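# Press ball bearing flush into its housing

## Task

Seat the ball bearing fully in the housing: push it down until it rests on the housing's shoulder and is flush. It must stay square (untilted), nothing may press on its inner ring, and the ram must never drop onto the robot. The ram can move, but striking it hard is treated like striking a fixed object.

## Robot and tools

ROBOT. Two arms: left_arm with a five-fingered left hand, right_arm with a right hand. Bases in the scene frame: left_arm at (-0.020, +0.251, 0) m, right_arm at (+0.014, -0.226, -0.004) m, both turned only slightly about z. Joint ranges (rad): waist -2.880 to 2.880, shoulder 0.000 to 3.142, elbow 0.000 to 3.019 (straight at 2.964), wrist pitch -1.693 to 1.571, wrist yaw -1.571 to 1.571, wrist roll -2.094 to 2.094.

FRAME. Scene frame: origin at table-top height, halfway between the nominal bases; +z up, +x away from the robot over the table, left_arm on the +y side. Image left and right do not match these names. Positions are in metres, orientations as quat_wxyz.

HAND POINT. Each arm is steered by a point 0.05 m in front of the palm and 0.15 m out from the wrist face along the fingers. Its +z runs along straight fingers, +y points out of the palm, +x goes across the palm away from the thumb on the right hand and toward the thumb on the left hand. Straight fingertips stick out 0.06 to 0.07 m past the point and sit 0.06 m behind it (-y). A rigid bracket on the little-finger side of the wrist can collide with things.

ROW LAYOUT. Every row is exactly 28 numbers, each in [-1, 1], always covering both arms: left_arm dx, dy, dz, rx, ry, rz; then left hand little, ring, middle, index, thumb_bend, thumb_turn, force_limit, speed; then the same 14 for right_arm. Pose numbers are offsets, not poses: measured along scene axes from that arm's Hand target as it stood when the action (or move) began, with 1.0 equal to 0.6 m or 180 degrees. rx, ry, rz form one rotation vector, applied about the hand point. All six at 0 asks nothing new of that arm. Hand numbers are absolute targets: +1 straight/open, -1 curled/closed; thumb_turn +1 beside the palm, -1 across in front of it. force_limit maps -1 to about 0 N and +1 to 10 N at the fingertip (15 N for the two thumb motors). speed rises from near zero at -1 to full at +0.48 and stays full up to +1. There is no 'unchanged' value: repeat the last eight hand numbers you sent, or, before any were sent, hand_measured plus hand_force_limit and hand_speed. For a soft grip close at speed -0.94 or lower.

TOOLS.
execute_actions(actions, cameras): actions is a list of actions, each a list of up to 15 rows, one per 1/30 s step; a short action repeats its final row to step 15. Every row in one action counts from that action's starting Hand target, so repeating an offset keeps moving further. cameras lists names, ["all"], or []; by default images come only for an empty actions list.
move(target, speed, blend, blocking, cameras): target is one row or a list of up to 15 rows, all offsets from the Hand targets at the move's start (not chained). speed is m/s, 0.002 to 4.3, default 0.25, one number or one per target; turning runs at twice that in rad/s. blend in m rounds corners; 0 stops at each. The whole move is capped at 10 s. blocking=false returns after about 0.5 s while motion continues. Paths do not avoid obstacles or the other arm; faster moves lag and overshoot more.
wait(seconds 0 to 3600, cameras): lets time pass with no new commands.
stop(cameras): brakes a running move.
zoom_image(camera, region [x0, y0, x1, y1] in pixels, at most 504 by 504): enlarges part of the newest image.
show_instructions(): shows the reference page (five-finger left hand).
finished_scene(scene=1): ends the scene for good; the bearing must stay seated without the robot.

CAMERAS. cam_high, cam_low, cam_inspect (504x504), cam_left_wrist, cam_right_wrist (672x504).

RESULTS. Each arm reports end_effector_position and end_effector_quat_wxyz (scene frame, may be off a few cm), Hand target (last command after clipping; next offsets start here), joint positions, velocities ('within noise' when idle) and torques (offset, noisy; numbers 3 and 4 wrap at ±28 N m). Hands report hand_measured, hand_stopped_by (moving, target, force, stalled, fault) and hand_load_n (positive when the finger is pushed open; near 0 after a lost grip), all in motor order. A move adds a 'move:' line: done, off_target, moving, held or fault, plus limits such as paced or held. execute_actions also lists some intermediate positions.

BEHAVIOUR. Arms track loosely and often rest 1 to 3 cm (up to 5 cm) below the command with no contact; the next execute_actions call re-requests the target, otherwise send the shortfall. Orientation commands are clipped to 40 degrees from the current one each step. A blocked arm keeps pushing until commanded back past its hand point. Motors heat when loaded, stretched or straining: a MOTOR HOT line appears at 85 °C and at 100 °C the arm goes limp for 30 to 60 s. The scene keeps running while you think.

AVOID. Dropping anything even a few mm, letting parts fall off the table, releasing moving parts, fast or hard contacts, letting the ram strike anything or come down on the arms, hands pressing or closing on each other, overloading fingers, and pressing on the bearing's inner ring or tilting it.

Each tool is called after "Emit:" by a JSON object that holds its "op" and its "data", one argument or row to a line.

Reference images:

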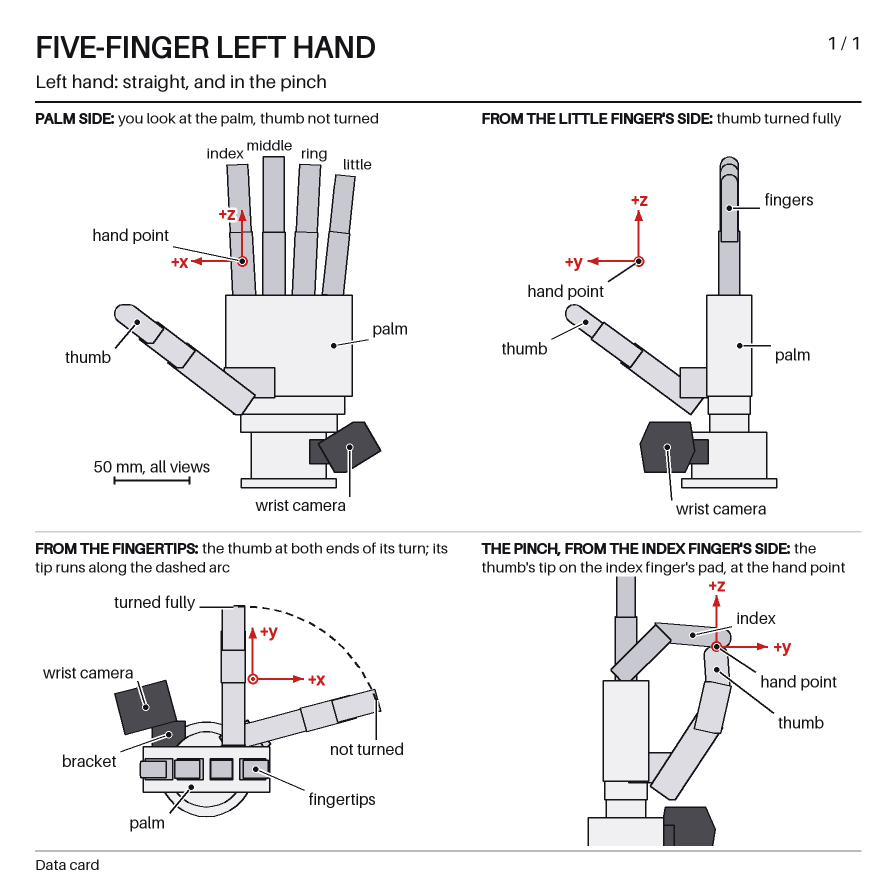

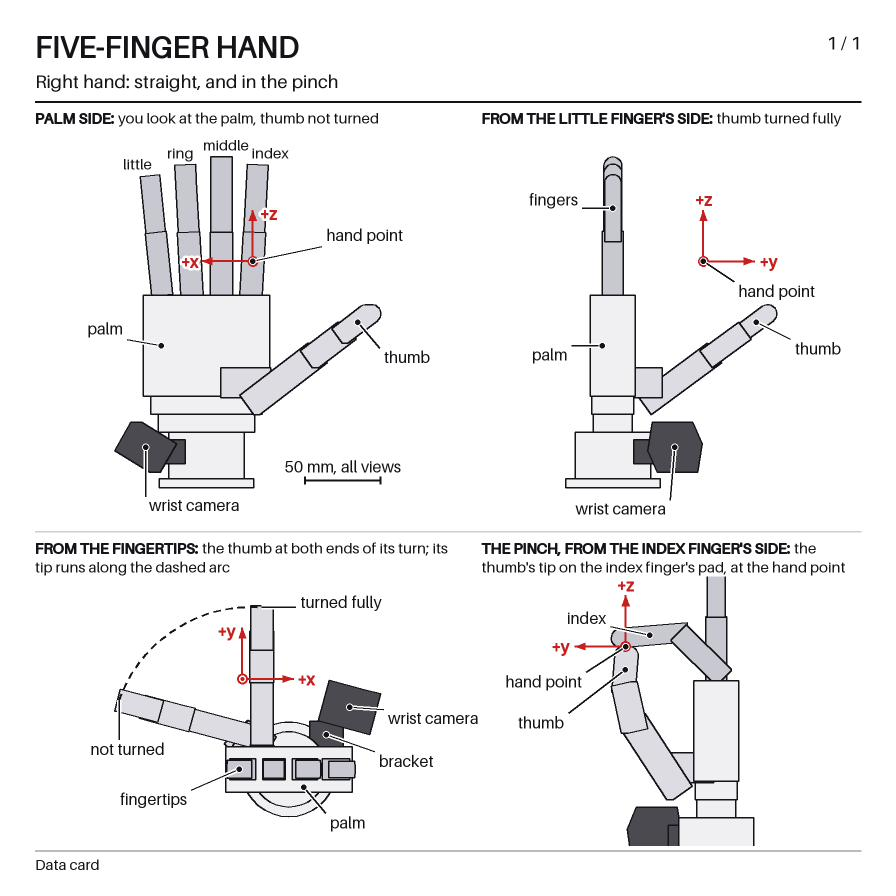

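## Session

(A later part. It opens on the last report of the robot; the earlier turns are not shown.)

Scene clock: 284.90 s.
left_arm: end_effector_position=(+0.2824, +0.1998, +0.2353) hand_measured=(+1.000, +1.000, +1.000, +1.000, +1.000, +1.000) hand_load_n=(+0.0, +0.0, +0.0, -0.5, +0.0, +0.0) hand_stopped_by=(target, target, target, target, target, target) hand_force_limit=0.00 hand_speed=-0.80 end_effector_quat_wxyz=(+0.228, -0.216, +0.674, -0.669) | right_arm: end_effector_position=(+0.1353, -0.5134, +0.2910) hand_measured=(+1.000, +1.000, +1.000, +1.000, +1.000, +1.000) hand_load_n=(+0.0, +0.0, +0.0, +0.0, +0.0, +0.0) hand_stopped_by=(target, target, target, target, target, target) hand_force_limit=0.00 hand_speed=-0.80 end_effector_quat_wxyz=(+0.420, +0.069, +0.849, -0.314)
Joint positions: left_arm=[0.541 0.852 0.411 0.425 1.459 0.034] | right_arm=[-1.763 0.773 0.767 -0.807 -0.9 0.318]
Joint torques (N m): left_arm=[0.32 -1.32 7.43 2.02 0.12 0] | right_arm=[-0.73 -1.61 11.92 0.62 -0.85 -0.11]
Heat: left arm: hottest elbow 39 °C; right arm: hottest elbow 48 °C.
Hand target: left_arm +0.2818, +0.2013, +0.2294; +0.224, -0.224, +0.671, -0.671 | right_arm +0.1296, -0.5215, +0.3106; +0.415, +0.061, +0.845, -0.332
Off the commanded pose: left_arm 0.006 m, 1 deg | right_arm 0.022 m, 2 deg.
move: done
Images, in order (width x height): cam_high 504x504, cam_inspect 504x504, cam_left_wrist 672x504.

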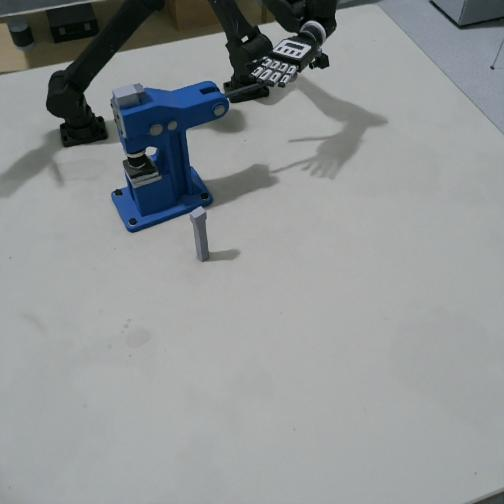

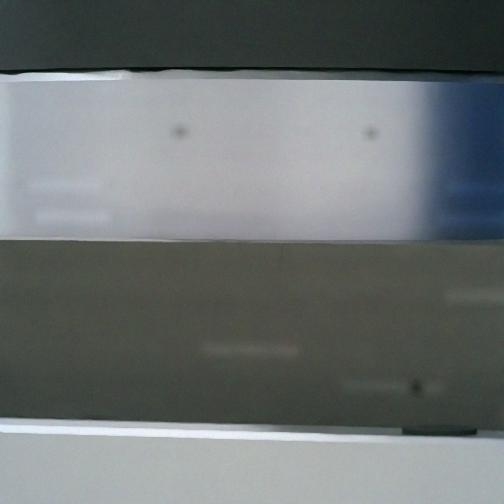

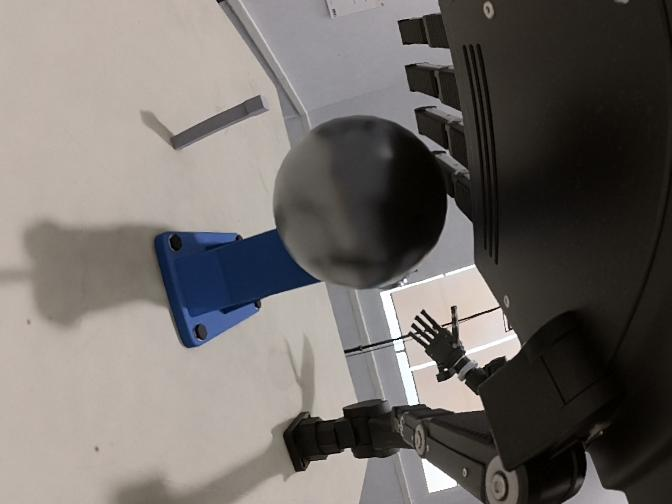

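Emit:
{"op": "move", "data": {
  "target": [
    [0.005,0.047,0,0,0,0,1,1,1,1,1,1,0,-0.8,0,0,0,0,0,0,1,1,1,1,1,1,0,-0.8],
    [0.005,0.047,-0.03,0,0,0,1,1,1,1,1,1,0,-0.8,0,0,0,0,0,0,1,1,1,1,1,1,0,-0.8]
  ],
  "speed": 0.05,
  "cameras": ["cam_high","cam_left_wrist","cam_inspect"]
}}

Emit:
{"op": "zoom_image", "data": {
  "camera": "cam_high",
  "region": [190, 0, 340, 130]
}}

Scene clock: 294.23 s.
left_arm: end_effector_position=(+0.2815, +0.2255, +0.2160) hand_measured=(+1.000, +1.000, +1.000, +1.000, +1.000, +1.000) hand_load_n=(+0.0, +0.0, +0.0, +0.0, +0.0, +0.0) hand_stopped_by=(target, target, target, target, target, target) hand_force_limit=0.00 hand_speed=-0.80 end_effector_quat_wxyz=(+0.221, -0.221, +0.672, -0.671) | right_arm: end_effector_position=(+0.1353, -0.5134, +0.2910) hand_measured=(+1.000, +1.000, +1.000, +1.000, +1.000, +1.000) hand_load_n=(+0.0, +0.0, +0.0, +0.0, +0.0, +0.0) hand_stopped_by=(target, target, target, target, target, target) hand_force_limit=0.00 hand_speed=-0.80 end_effector_quat_wxyz=(+0.420, +0.069, +0.849, -0.314)
Joint positions: left_arm=[0.629 0.948 0.411 0.454 1.552 0.083] | right_arm=[-1.763 0.773 0.767 -0.807 -0.9 0.318]
Joint torques (N m): left_arm=[0.26 -1.44 7.84 1.84 0.01 0.18] | right_arm=[-1.44 -0.32 11.86 0.7 -0.87 -0.13]
Heat: left arm: hottest elbow 38 °C; right arm: hottest elbow 48 °C.
Hand target: left_arm +0.2848, +0.2294, +0.2115; +0.224, -0.223, +0.671, -0.671 | right_arm +0.1296, -0.5215, +0.3106; +0.415, +0.061, +0.845, -0.332
Off the commanded pose: left_arm 0.007 m, 1 deg | right_arm 0.022 m, 2 deg.
move: done
Images, in order (width x height): cam_high 504x504, cam_inspect 504x504, cam_left_wrist 672x504.

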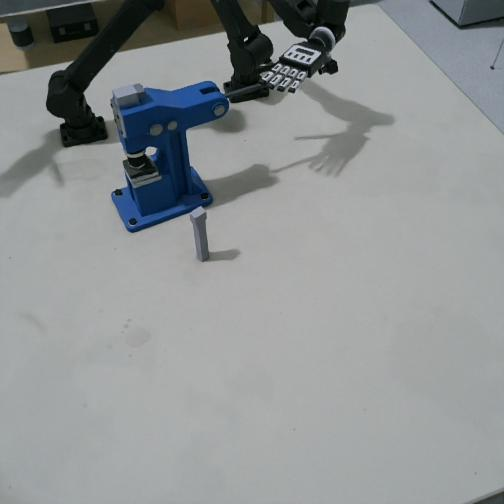

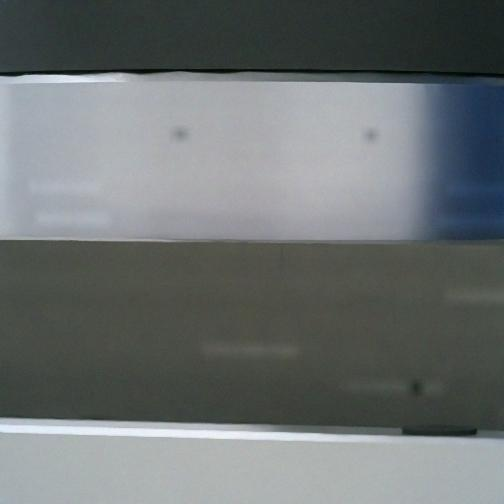

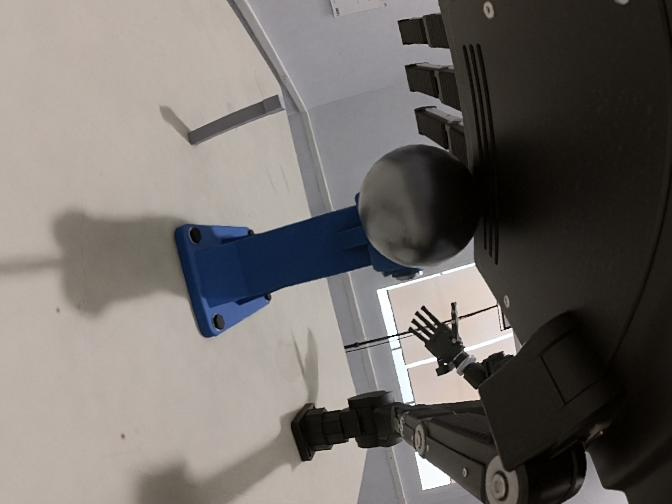

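Scaled by 3.360 from the camera's image (finer frame: 720x720).

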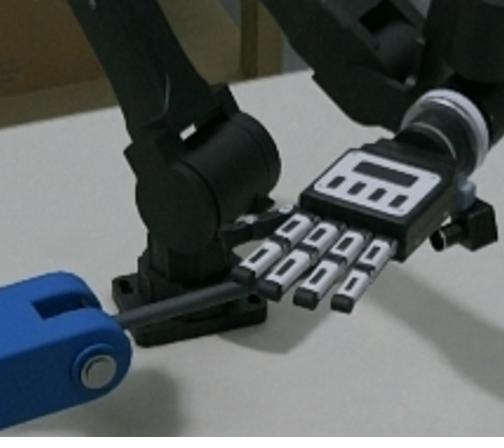

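Emit:
{"op": "move", "data": {
  "target": [0,0,-0.017,0,0,0,1,1,1,1,1,1,0,-0.8,0,0,0,0,0,0,1,1,1,1,1,1,0,-0.8],
  "speed": 0.05,
  "cameras": ["cam_high","cam_left_wrist","cam_inspect"]
}}

Emit:
{"op": "zoom_image", "data": {
  "camera": "cam_inspect",
  "region": [0, 40, 504, 300]
}}

Scene clock: 299.20 s.
left_arm: end_effector_position=(+0.2845, +0.2277, +0.2117) hand_measured=(+1.000, +1.000, +1.000, +1.000, +1.000, +1.000) hand_load_n=(+0.0, +0.0, +0.0, +0.0, +0.0, +0.0) hand_stopped_by=(target, target, target, target, target, target) hand_force_limit=0.00 hand_speed=-0.80 end_effector_quat_wxyz=(+0.225, -0.216, +0.674, -0.670) | right_arm: end_effector_position=(+0.1353, -0.5134, +0.2910) hand_measured=(+1.000, +1.000, +1.000, +1.000, +1.000, +1.000) hand_load_n=(+0.0, +0.0, +0.0, +0.0, +0.0, +0.0) hand_stopped_by=(target, target, target, target, target, target) hand_force_limit=0.00 hand_speed=-0.80 end_effector_quat_wxyz=(+0.420, +0.069, +0.849, -0.314)
Joint positions: left_arm=[0.629 0.968 0.411 0.468 1.552 0.104] | right_arm=[-1.763 0.773 0.767 -0.807 -0.9 0.318]
Joint torques (N m): left_arm=[0.26 -1.49 6.52 1.76 -0.02 0.2] | right_arm=[-0.79 -1.49 11.97 0.85 -0.81 -0.18]
Heat: left arm: hottest elbow 38 °C; right arm: hottest elbow 48 °C.
Hand target: left_arm +0.2848, +0.2294, +0.2012; +0.224, -0.223, +0.671, -0.671 | right_arm +0.1296, -0.5215, +0.3106; +0.415, +0.061, +0.845, -0.332
Off the commanded pose: left_arm 0.011 m, 1 deg | right_arm 0.022 m, 2 deg.
move: off_target (left_arm)
Images, in order (width x height): cam_high 504x504, cam_inspect 504x504, cam_left_wrist 672x504.

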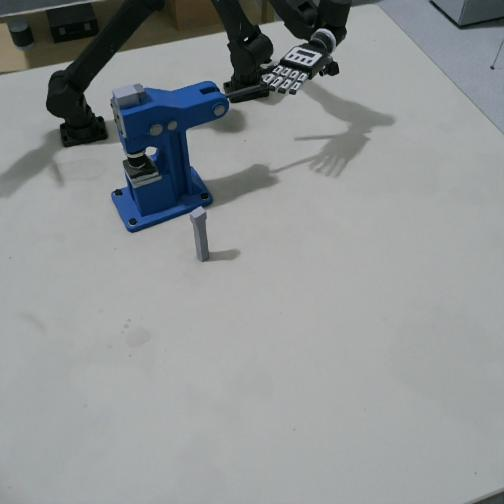

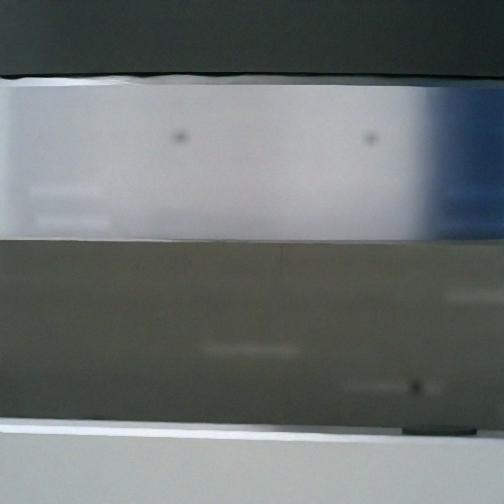

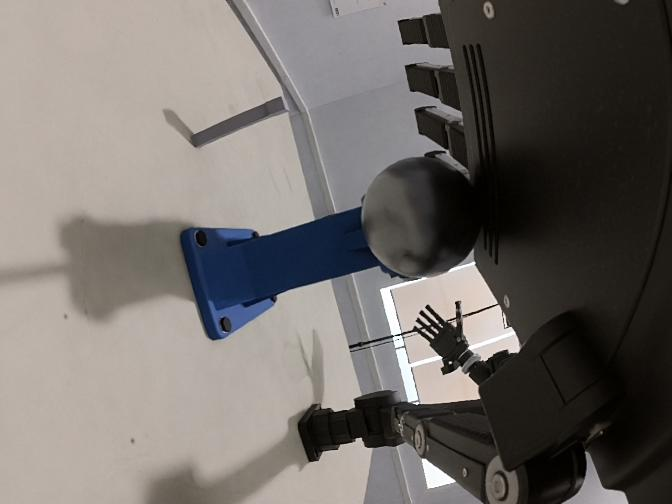

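Scaled by 1.000.

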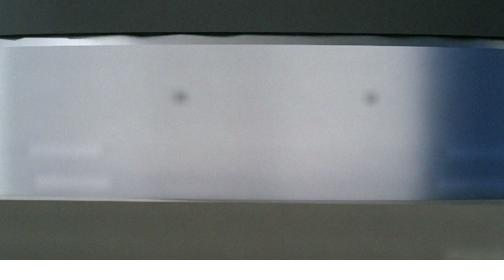

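Emit:
{"op": "move", "data": {
  "target": [0.002,-0.026,-0.055,-0.0556,-0.0056,0,1,1,1,1,1,1,0,-0.8,0,0,0,0,0,0,1,1,1,1,1,1,0,-0.8],
  "speed": 0.04,
  "cameras": ["cam_high","cam_left_wrist","cam_inspect"]
}}

Emit:
{"op": "zoom_image", "data": {
  "camera": "cam_high",
  "region": [190, 0, 340, 130]
}}

Scene clock: 346.47 s.
left_arm: end_effector_position=(+0.2909, +0.2202, +0.1820) hand_measured=(+1.000, +1.000, +1.000, +1.000, +1.000, +1.000) hand_load_n=(+0.0, +0.0, +0.0, -0.5, +0.0, +0.0) hand_stopped_by=(target, target, target, target, target, target) hand_force_limit=0.00 hand_speed=-0.80 end_effector_quat_wxyz=(+0.222, -0.246, +0.657, -0.677) | right_arm: end_effector_position=(+0.1353, -0.5134, +0.2910) hand_measured=(+1.000, +1.000, +1.000, +1.000, +1.000, +1.000) hand_load_n=(+0.0, +0.0, +0.0, +0.0, +0.0, -0.5) hand_stopped_by=(target, target, target, target, target, target) hand_force_limit=0.00 hand_speed=-0.80 end_effector_quat_wxyz=(+0.420, +0.069, +0.849, -0.314)
Joint positions: left_arm=[0.6 1.134 0.317 1 1.481 -0.223] | right_arm=[-1.763 0.773 0.767 -0.807 -0.9 0.318]
Joint torques (N m): left_arm=[-0.85 -1.9 4.38 1.61 -0.11 0.06] | right_arm=[-0.62 -1.14 11.71 0.87 -0.84 -0.05]
Heat: left arm: hottest elbow 37 °C; right arm: hottest elbow 49 °C.
Hand target: left_arm +0.2859, +0.2139, +0.1681; +0.209, -0.236, +0.608, -0.729 | right_arm +0.1296, -0.5215, +0.3106; +0.415, +0.061, +0.845, -0.332
Off the commanded pose: left_arm 0.016 m, 8 deg | right_arm 0.022 m, 2 deg.
move: off_target (left_arm)
Images, in order (width x height): cam_high 504x504, cam_inspect 504x504, cam_left_wrist 672x504.

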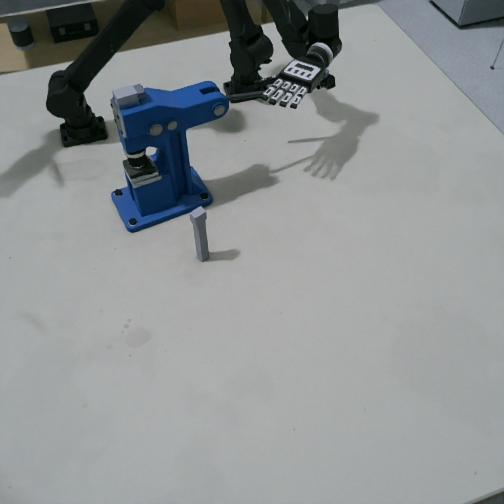

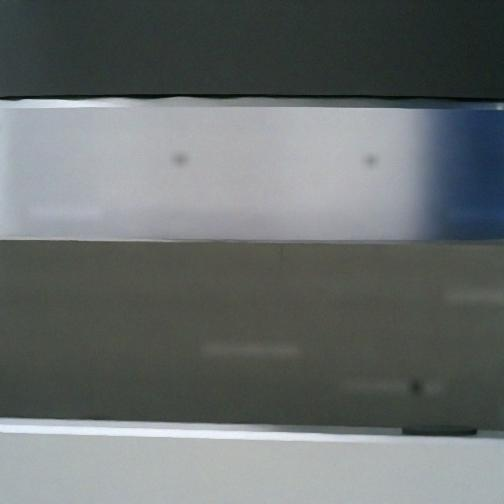

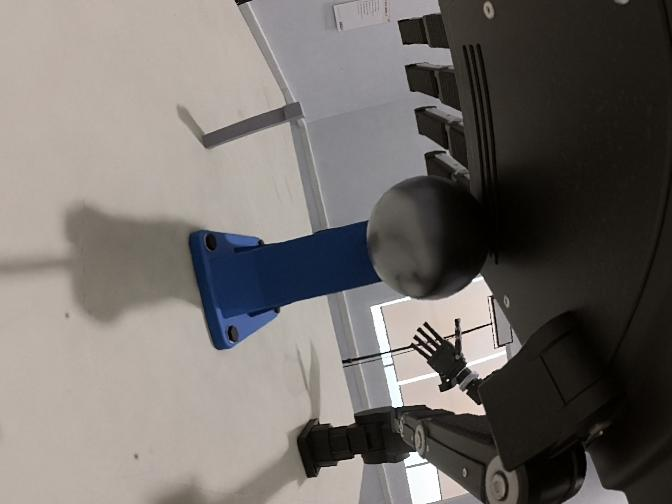

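Scaled by 3.360 from the camera's image (finer frame: 720x720).

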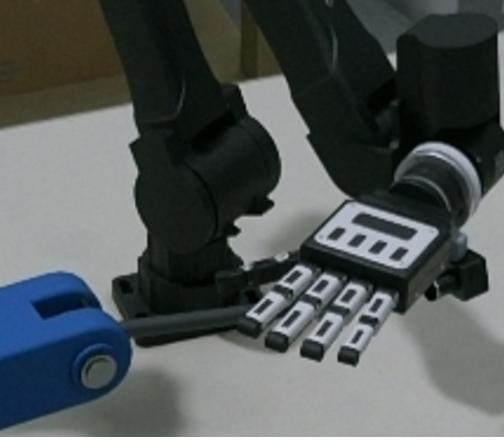

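Emit:
{"op": "move", "data": {
  "target": [0.002,-0.015,-0.043,-0.0556,-0.0056,0,1,1,1,1,1,1,0,-0.8,0,0,0,0,0,0,1,1,1,1,1,1,0,-0.8],
  "speed": 0.04,
  "cameras": ["cam_high","cam_left_wrist","cam_inspect"]
}}

Emit:
{"op": "zoom_image", "data": {
  "camera": "cam_high",
  "region": [190, 0, 340, 130]
}}

Scene clock: 355.83 s.
left_arm: end_effector_position=(+0.2926, +0.2103, +0.1580) hand_measured=(+1.000, +1.000, +1.000, +1.000, +1.000, +1.000) hand_load_n=(+0.0, +0.0, +0.0, +0.0, +0.0, +0.0) hand_stopped_by=(target, target, target, target, target, target) hand_force_limit=0.00 hand_speed=-0.80 end_effector_quat_wxyz=(-0.217, +0.298, -0.607, +0.704) | right_arm: end_effector_position=(+0.1353, -0.5134, +0.2910) hand_measured=(+1.000, +1.000, +1.000, +1.000, +1.000, +1.000) hand_load_n=(+0.0, +0.0, +0.0, +0.0, +0.0, +0.0) hand_stopped_by=(target, target, target, target, target, target) hand_force_limit=0.00 hand_speed=-0.80 end_effector_quat_wxyz=(+0.420, +0.069, +0.849, -0.314)
Joint positions: left_arm=[0.581 1.395 0.237 1.582 1.365 -0.573] | right_arm=[-1.763 0.773 0.767 -0.807 -0.9 0.318]
Joint torques (N m): left_arm=[-0.79 -2.14 2.17 1.17 -0.12 0.3] | right_arm=[-1.55 -1.14 11.93 0.68 -0.84 -0.15]
Heat: left arm: hottest elbow 37 °C; right arm: hottest elbow 49 °C.
Hand target: left_arm +0.2872, +0.2048, +0.1424; -0.193, +0.247, -0.540, +0.781 | right_arm +0.1296, -0.5215, +0.3106; +0.415, +0.061, +0.845, -0.332
Off the commanded pose: left_arm 0.017 m, 13 deg | right_arm 0.022 m, 2 deg.
joint read past its limit (left arm) — joint 4 (wrist pitch), upper limit.
joint sent to its limit (left arm) — joint 4 (wrist pitch), upper limit. The joint targets are off in orientation, not in position.
move: off_target (left_arm)
Images, in order (width x height): cam_high 504x504, cam_inspect 504x504, cam_left_wrist 672x504.

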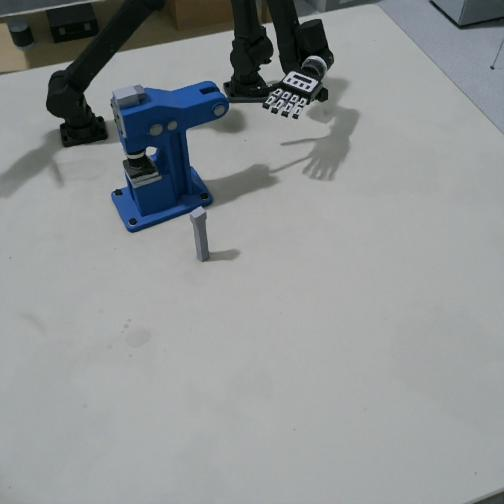

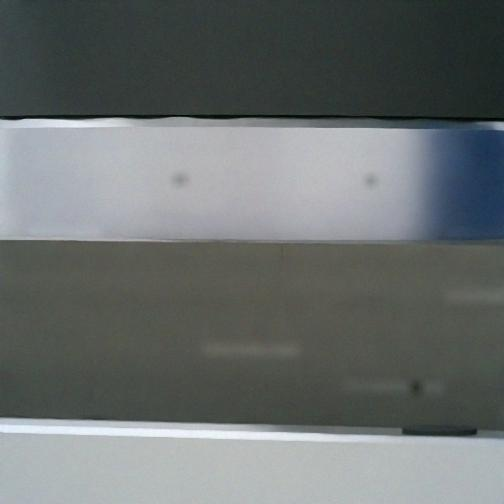

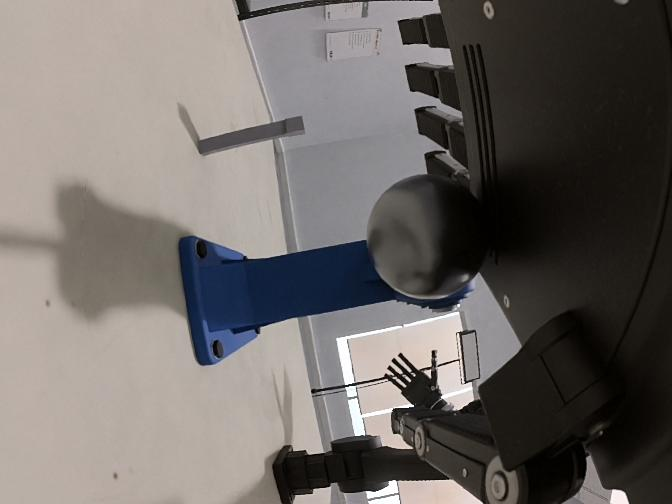

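Scaled by 3.360 from the camera's image (finer frame: 720x720).

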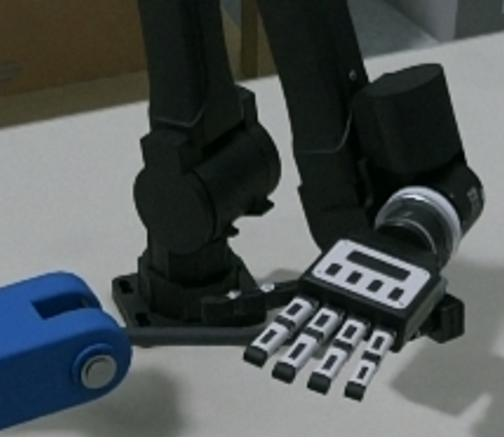

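Emit:
{"op": "move", "data": {
  "target": [
    [0,0.03,0.08,0.05,0.005,0,1,1,1,1,1,1,0,-0.8,0,0,0,0,0,0,1,1,1,1,1,1,0,-0.8],
    [0,0.04,0.28,0.1,0.01,0,1,1,1,1,1,1,0,-0.8,0,0,0,0,0,0,1,1,1,1,1,1,0,-0.8]
  ],
  "speed": [0.05,0.12],
  "cameras": ["cam_high","cam_left_wrist","cam_inspect"]
}}

Scene clock: 380.20 s.
left_arm: end_effector_position=(+0.2829, +0.2235, +0.2962) hand_measured=(+1.000, +1.000, +1.000, +1.000, +1.000, +1.000) hand_load_n=(+0.0, +0.0, +0.0, +0.0, +0.0, +0.0) hand_stopped_by=(target, target, target, target, target, target) hand_force_limit=0.00 hand_speed=-0.80 end_effector_quat_wxyz=(+0.210, -0.235, +0.655, -0.686) | right_arm: end_effector_position=(+0.1353, -0.5134, +0.2910) hand_measured=(+1.000, +1.000, +1.000, +1.000, +1.000, +1.000) hand_load_n=(-0.5, +0.0, +0.0, +0.0, +0.0, +0.0) hand_stopped_by=(target, target, target, target, target, target) hand_force_limit=0.00 hand_speed=-0.80 end_effector_quat_wxyz=(+0.420, +0.069, +0.849, -0.314)
Joint positions: left_arm=[0.628 1.028 0.485 1.404 1.53 -0.907] | right_arm=[-1.763 0.773 0.767 -0.807 -0.9 0.318]
Joint torques (N m): left_arm=[0.32 -4.01 10.35 0.54 -0.56 -0.02] | right_arm=[-1.61 -0.38 12.16 0.88 -0.83 -0.13]
Heat: left arm: hottest elbow 36 °C; right arm: hottest elbow 49 °C.
Hand target: left_arm +0.2872, +0.2289, +0.3105; +0.221, -0.226, +0.659, -0.683 | right_arm +0.1296, -0.5215, +0.3106; +0.415, +0.061, +0.845, -0.332
Off the commanded pose: left_arm 0.016 m, 2 deg | right_arm 0.022 m, 2 deg.
move: off_target (left_arm)
Images, in order (width x height): cam_high 504x504, cam_inspect 504x504, cam_left_wrist 672x504.

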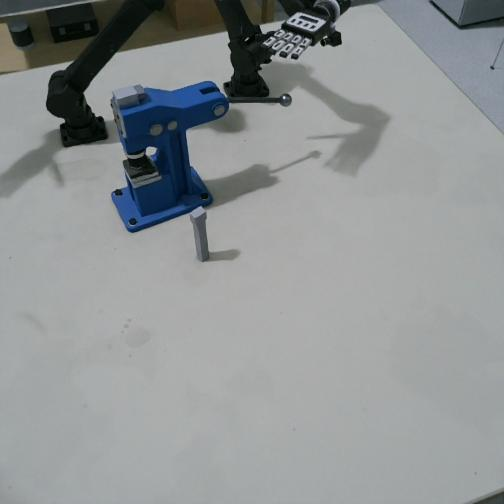

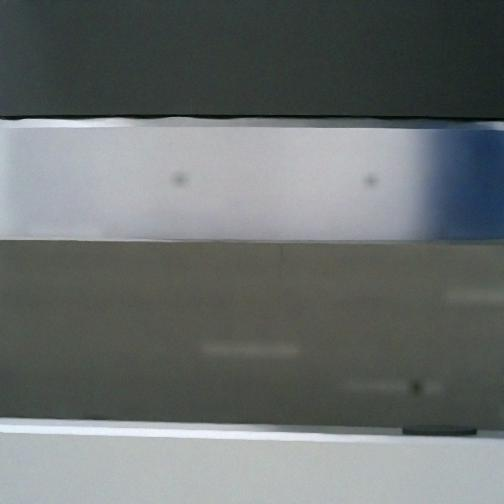

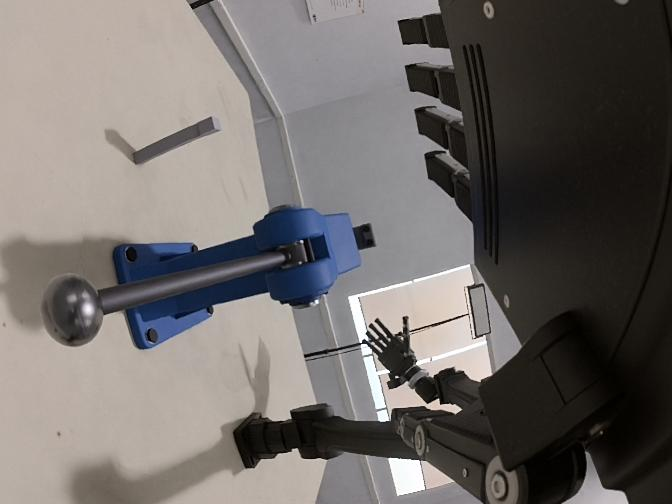

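Emit:
{"op": "move", "data": {
  "target": [
    [0,0,0.15,0,0,0,1,1,1,1,1,1,0,-0.8,0.2,0.03,0.316,0,0,0,1,1,1,1,1,-1,0,-0.5],
    [-0.06,0.7,0.2,0,0,0.5,1,1,1,1,1,1,0,-0.8,0.45,0.119,0.316,-0.342,-0.0128,0.2847,1,1,1,1,1,-1,0,-0.5]
  ],
  "speed": 0.25,
  "cameras": ["cam_high","cam_low"]
}}

Scene clock: 394.53 s.
left_arm: end_effector_position=(+0.2466, +0.6424, +0.4109) hand_measured=(+1.000, +1.000, +1.000, +1.000, +1.000, +1.000) hand_load_n=(+0.0, -0.5, +0.0, +0.0, +0.0, +0.0) hand_stopped_by=(target, target, target, target, target, target) hand_force_limit=0.00 hand_speed=-0.80 end_effector_quat_wxyz=(+0.631, -0.635, +0.300, -0.329) | right_arm: end_effector_position=(+0.3944, -0.4526, +0.4805) hand_measured=(+1.000, +1.000, +1.000, +1.000, +1.000, -1.000) hand_load_n=(+0.0, +0.0, +0.0, +0.0, +0.0, +0.0) hand_stopped_by=(target, target, target, target, target, target) hand_force_limit=0.00 hand_speed=-0.50 end_effector_quat_wxyz=(+0.501, -0.490, +0.522, -0.487)
Joint positions: left_arm=[1.291 0.952 0.92 0.047 0.629 -0.048] | right_arm=[-0.91 0.981 1.159 -0.219 -0.924 0.014]
Joint torques (N m): left_arm=[-0.62 -4.01 13.64 1.74 -0.08 0.13] | right_arm=[1.44 -3.6 11.54 1.92 -0.3 -0.11]
Heat: left arm: hottest elbow 38 °C; right arm: hottest elbow 49 °C.
Hand target: left_arm +0.2513, +0.6489, +0.4305; +0.639, -0.626, +0.306, -0.326 | right_arm +0.3996, -0.4503, +0.5001; +0.500, -0.500, +0.500, -0.500
Off the commanded pose: left_arm 0.021 m, 2 deg | right_arm 0.021 m, 3 deg.
move: off_target (left_arm, right_arm)

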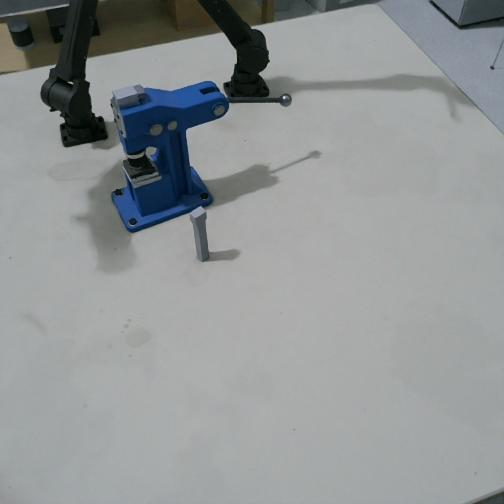

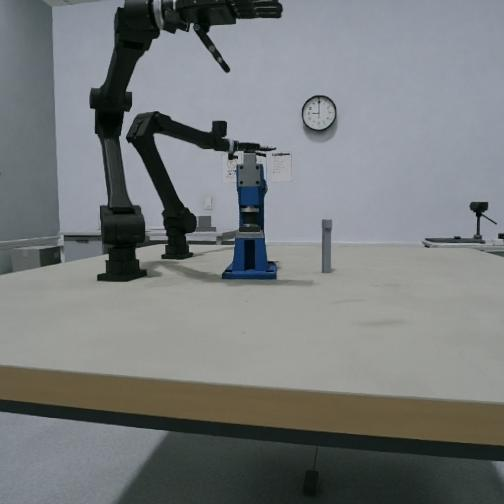

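Emit:
{"op": "move", "data": {
  "target": [
    [-0.335,0.335,0,0,0,0,1,1,1,1,1,1,0,-0.8,0.083,0.5,0.133,0,0,0,1,1,1,1,1,-1,0,-0.5],
    [-0.335,0.335,0,0,0,0,1,1,1,1,1,1,0,-0.8,0.033,0.98,0.083,0,0,0,1,1,1,1,1,-1,0,-0.5]
  ],
  "speed": 0.25,
  "blend": 0.05,
  "cameras": ["cam_high","cam_low"]
}}

Scene clock: 410.00 s.
left_arm: end_effector_position=(+0.0541, +0.8384, +0.4180) hand_measured=(+1.000, +1.000, +1.000, +1.000, +1.000, +1.000) hand_load_n=(+0.0, +0.0, -0.5, -0.5, +0.0, +0.0) hand_stopped_by=(target, target, target, target, target, target) hand_force_limit=0.00 hand_speed=-0.80 end_effector_quat_wxyz=(+0.631, -0.634, +0.301, -0.331) | right_arm: end_effector_position=(+0.4201, +0.1346, +0.5219) hand_measured=(+1.000, +1.000, +1.000, +1.000, +1.000, -1.000) hand_load_n=(+0.0, +0.0, +0.0, +0.0, +0.0, +0.0) hand_stopped_by=(target, target, target, target, target, target) hand_force_limit=0.00 hand_speed=-0.50 end_effector_quat_wxyz=(+0.482, -0.516, +0.499, -0.502)
Joint positions: left_arm=[1.788 1.475 1.362 0.15 1.13 -0.074] | right_arm=[1.033 1.204 1.44 -0.294 1.005 0.013]
Joint torques (N m): left_arm=[0.15 -10.87 13.14 2.24 0.08 -0.01] | right_arm=[0.09 -5.71 12.01 2.32 0.22 -0.16]
Heat: left arm: hottest elbow 39 °C; right arm: hottest elbow 48 °C.
Hand target: left_arm +0.0502, +0.8499, +0.4303; +0.639, -0.626, +0.306, -0.326 | right_arm +0.4194, +0.1377, +0.5498; +0.500, -0.500, +0.500, -0.500
Off the commanded pose: left_arm 0.017 m, 2 deg | right_arm 0.028 m, 3 deg.
move: off_target (left_arm, right_arm)

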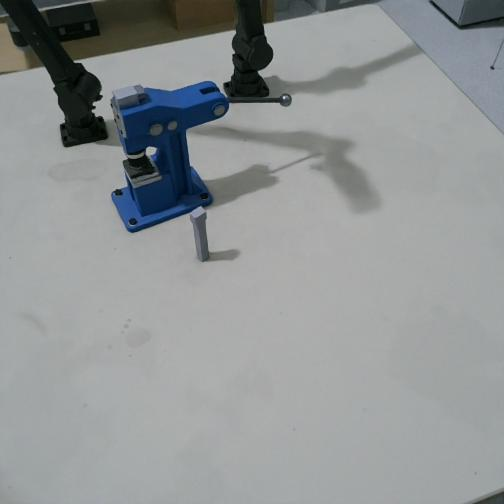

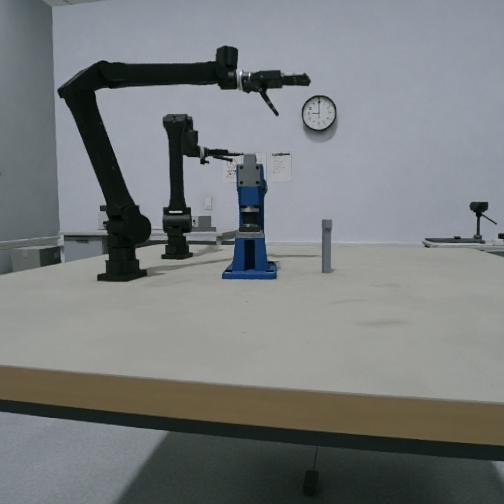

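Emit:
{"op": "move", "data": {
  "target": [
    [0,0,0,0,0,0,1,1,1,1,1,1,0,-0.8,-0.149,0.245,-0.1,0,0,0,1,1,1,1,1,-1,0,-0.5],
    [0,0,0,0,0,0,1,1,1,1,1,1,0,-0.8,-0.149,0.245,-0.317,-0.0556,-0.0056,0.03,1,1,1,1,1,-1,0,-0.5]
  ],
  "speed": 0.15,
  "cameras": ["cam_high","cam_low","cam_right_wrist"]
}}

Emit:
{"op": "zoom_image", "data": {
  "camera": "cam_high",
  "region": [190, 0, 340, 130]
}}

Scene clock: 418.77 s.
left_arm: end_effector_position=(+0.0541, +0.8384, +0.4180) hand_measured=(+1.000, +1.000, +1.000, +1.000, +1.000, +1.000) hand_load_n=(+0.0, +0.0, +0.0, +0.0, +0.0, +0.0) hand_stopped_by=(target, target, target, target, target, target) hand_force_limit=0.00 hand_speed=-0.80 end_effector_quat_wxyz=(+0.631, -0.634, +0.301, -0.331) | right_arm: end_effector_position=(+0.3289, +0.2828, +0.3683) hand_measured=(+1.000, +1.000, +1.000, +1.000, +1.000, -1.000) hand_load_n=(+0.0, +0.0, +0.0, +0.0, +0.0, +0.0) hand_stopped_by=(target, target, target, target, target, target) hand_force_limit=0.00 hand_speed=-0.50 end_effector_quat_wxyz=(-0.486, +0.556, -0.432, +0.519)
Joint positions: left_arm=[1.788 1.475 1.362 0.15 1.13 -0.074] | right_arm=[1.349 1.436 1.219 0.246 1.225 -0.184]
Joint torques (N m): left_arm=[0.15 -10.81 13.12 2.24 0.08 -0.01] | right_arm=[-0.56 -8.53 7.86 1.91 -0.21 -0.18]
Heat: left arm: hottest elbow 40 °C; right arm: hottest elbow 48 °C.
Hand target: left_arm +0.0502, +0.8499, +0.4303; +0.639, -0.626, +0.306, -0.326 | right_arm +0.3300, +0.2847, +0.3597; -0.481, +0.561, -0.426, +0.522
Off the commanded pose: left_arm 0.017 m, 2 deg | right_arm 0.009 m, 1 deg.
move: done

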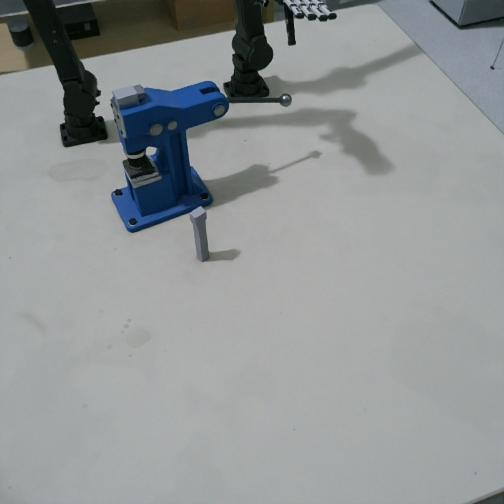

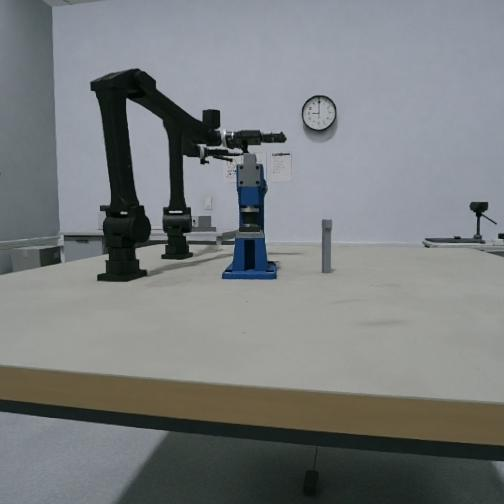

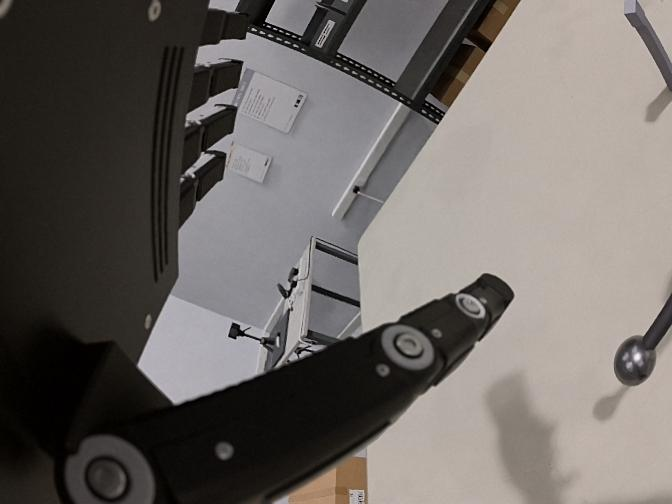

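Scaled by 3.360 from the camera's image (finer frame: 720x720).

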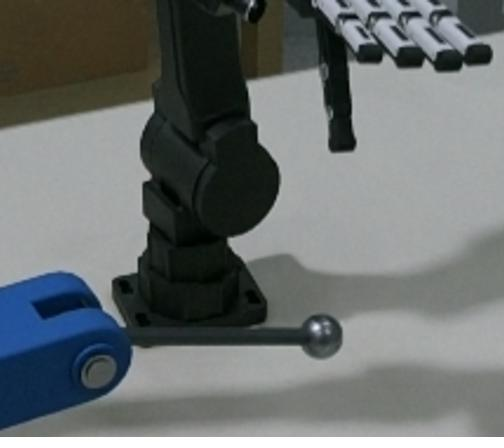

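Emit:
{"op": "move", "data": {
  "target": [
    [0,0,0,0,0,0,1,1,1,1,1,1,0,-0.8,0,0,0,0,0,0,1,1,1,1,1,1,0,-0.5],
    [0,0,0,0,0,0,1,1,1,1,1,1,0,-0.8,-0.003,0.003,-0.28,-0.028,-0.0028,0,1,1,1,1,1,1,0,-0.5]
  ],
  "speed": 0.1,
  "cameras": ["cam_high","cam_low","cam_right_wrist","cam_inspect"]
}}

Emit:
{"op": "zoom_image", "data": {
  "camera": "cam_high",
  "region": [190, 0, 340, 130]
}}

Scene clock: 466.00 s.
left_arm: end_effector_position=(+0.0541, +0.8384, +0.4180) hand_measured=(+1.000, +1.000, +1.000, +1.000, +1.000, +1.000) hand_load_n=(+0.0, +0.0, +0.0, +0.0, +0.0, -0.5) hand_stopped_by=(target, target, target, target, target, target) hand_force_limit=0.00 hand_speed=-0.80 end_effector_quat_wxyz=(+0.631, -0.634, +0.301, -0.331) | right_arm: end_effector_position=(+0.3317, +0.2856, +0.1988) hand_measured=(+1.000, +1.000, +1.000, +1.000, +1.000, +1.000) hand_load_n=(+0.0, -0.5, +0.0, +0.0, +0.0, -0.5) hand_stopped_by=(target, target, target, target, target, target) hand_force_limit=0.00 hand_speed=-0.50 end_effector_quat_wxyz=(-0.462, +0.575, -0.406, +0.540)
Joint positions: left_arm=[1.788 1.475 1.362 0.15 1.13 -0.074] | right_arm=[1.349 1.655 0.983 0.7 1.225 -0.274]
Joint torques (N m): left_arm=[0.15 -10.81 13.12 2.24 0.09 -0.01] | right_arm=[0.38 -10.75 6.75 2.07 0.13 -0.15]
Heat: left arm: hottest elbow 43 °C; right arm: hottest elbow 42 °C.
Hand target: left_arm +0.0502, +0.8499, +0.4303; +0.639, -0.626, +0.306, -0.326 | right_arm +0.3282, +0.2866, +0.1918; -0.458, +0.579, -0.401, +0.543
Off the commanded pose: left_arm 0.017 m, 2 deg | right_arm 0.008 m, 1 deg.
move: done
Images, in order (width x height): cam_high 504x504, cam_low 504x504, cam_inspect 504x504, cam_right_wrist 672x504.

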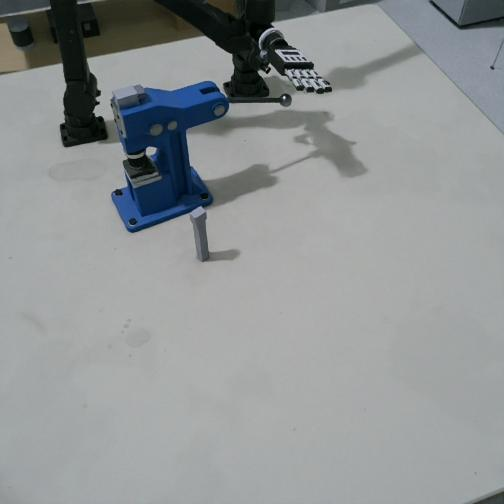

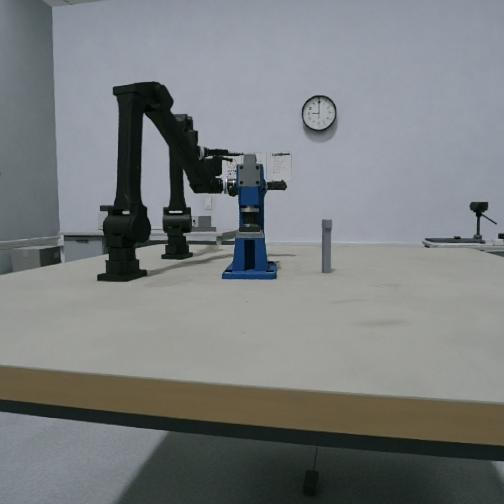

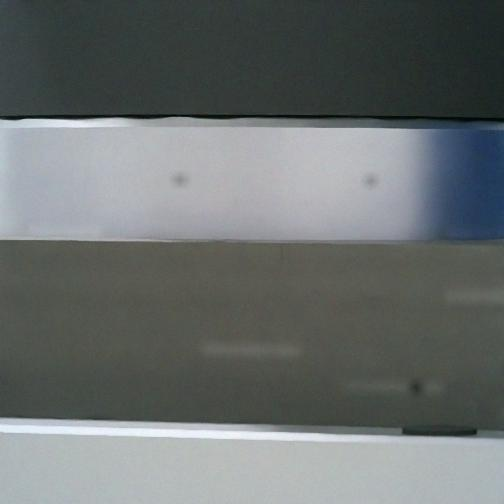

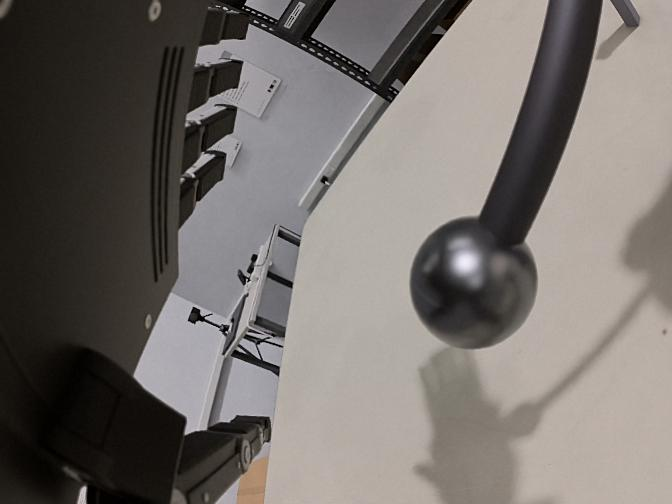

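Scaled by 3.360 from the camera's image (finer frame: 720x720).

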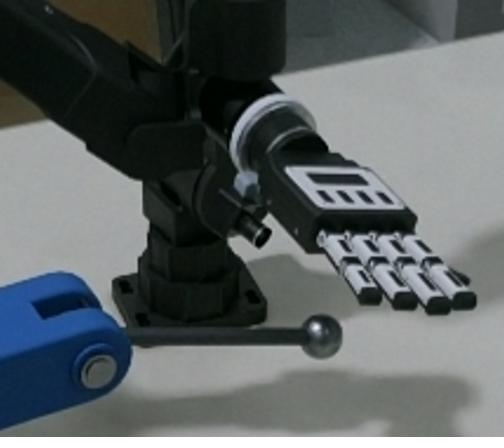

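Emit:
{"op": "move", "data": {
  "target": [0,0,0,0,0,0,1,1,1,1,1,1,0,-0.8,0,-0.02,-0.088,0,0,0,1,1,1,1,1,1,0,-0.5],
  "speed": 0.05,
  "cameras": ["cam_high","cam_right_wrist","cam_inspect"]
}}

Scene clock: 476.63 s.
left_arm: end_effector_position=(+0.0541, +0.8384, +0.4180) hand_measured=(+1.000, +1.000, +1.000, +1.000, +1.000, +1.000) hand_load_n=(+0.0, +0.0, +0.0, +0.0, +0.0, +0.0) hand_stopped_by=(target, target, target, target, target, target) hand_force_limit=0.00 hand_speed=-0.80 end_effector_quat_wxyz=(+0.631, -0.634, +0.301, -0.331) | right_arm: end_effector_position=(+0.3290, +0.2755, +0.1474) hand_measured=(+1.000, +1.000, +1.000, +1.000, +1.000, +1.000) hand_load_n=(+0.0, +0.0, +0.0, +0.0, +0.0, +0.0) hand_stopped_by=(target, target, target, target, target, target) hand_force_limit=0.00 hand_speed=-0.50 end_effector_quat_wxyz=(-0.463, +0.574, -0.407, +0.540)
Joint positions: left_arm=[1.788 1.475 1.362 0.15 1.13 -0.074] | right_arm=[1.349 1.734 0.909 0.856 1.225 -0.275]
Joint torques (N m): left_arm=[0.15 -10.81 13.14 2.22 0.08 -0.01] | right_arm=[0.03 -9.76 5.72 1.98 -0.13 -0.16]
Heat: left arm: hottest elbow 44 °C; right arm: hottest elbow 41 °C.
Hand target: left_arm +0.0502, +0.8499, +0.4303; +0.639, -0.626, +0.306, -0.326 | right_arm +0.3282, +0.2745, +0.1389; -0.458, +0.579, -0.400, +0.543
Off the commanded pose: left_arm 0.017 m, 2 deg | right_arm 0.008 m, 1 deg.
move: done
Images, in order (width x height): cam_high 504x504, cam_inspect 504x504, cam_right_wrist 672x504.

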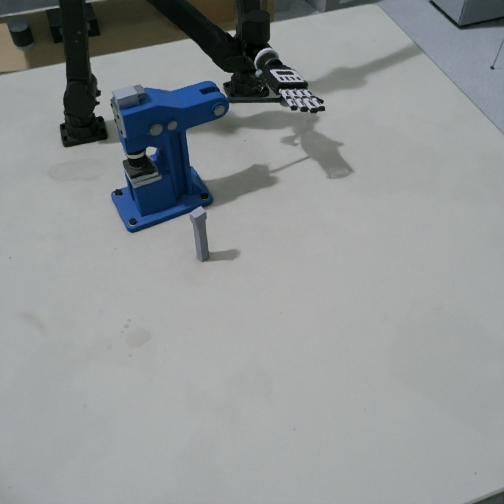

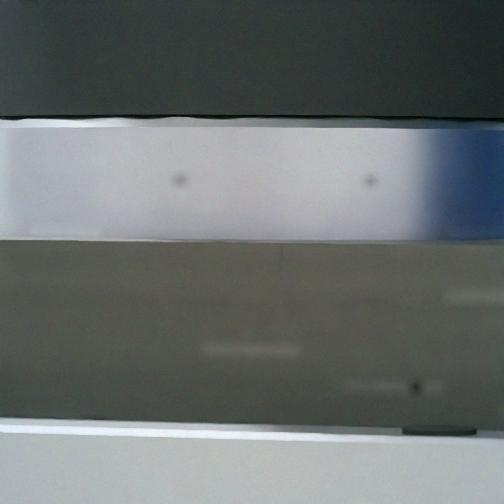

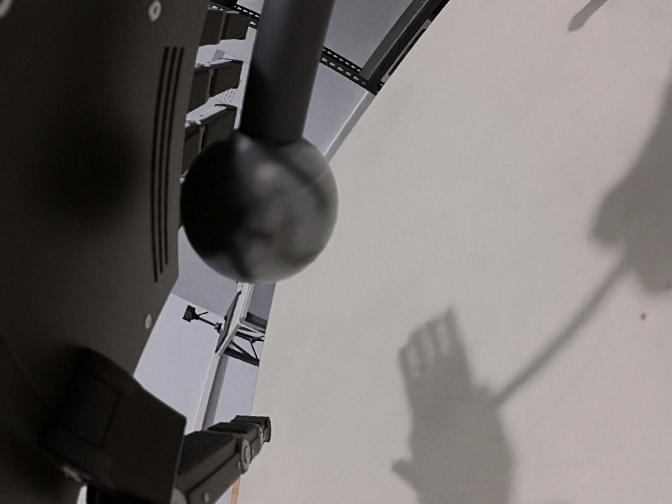

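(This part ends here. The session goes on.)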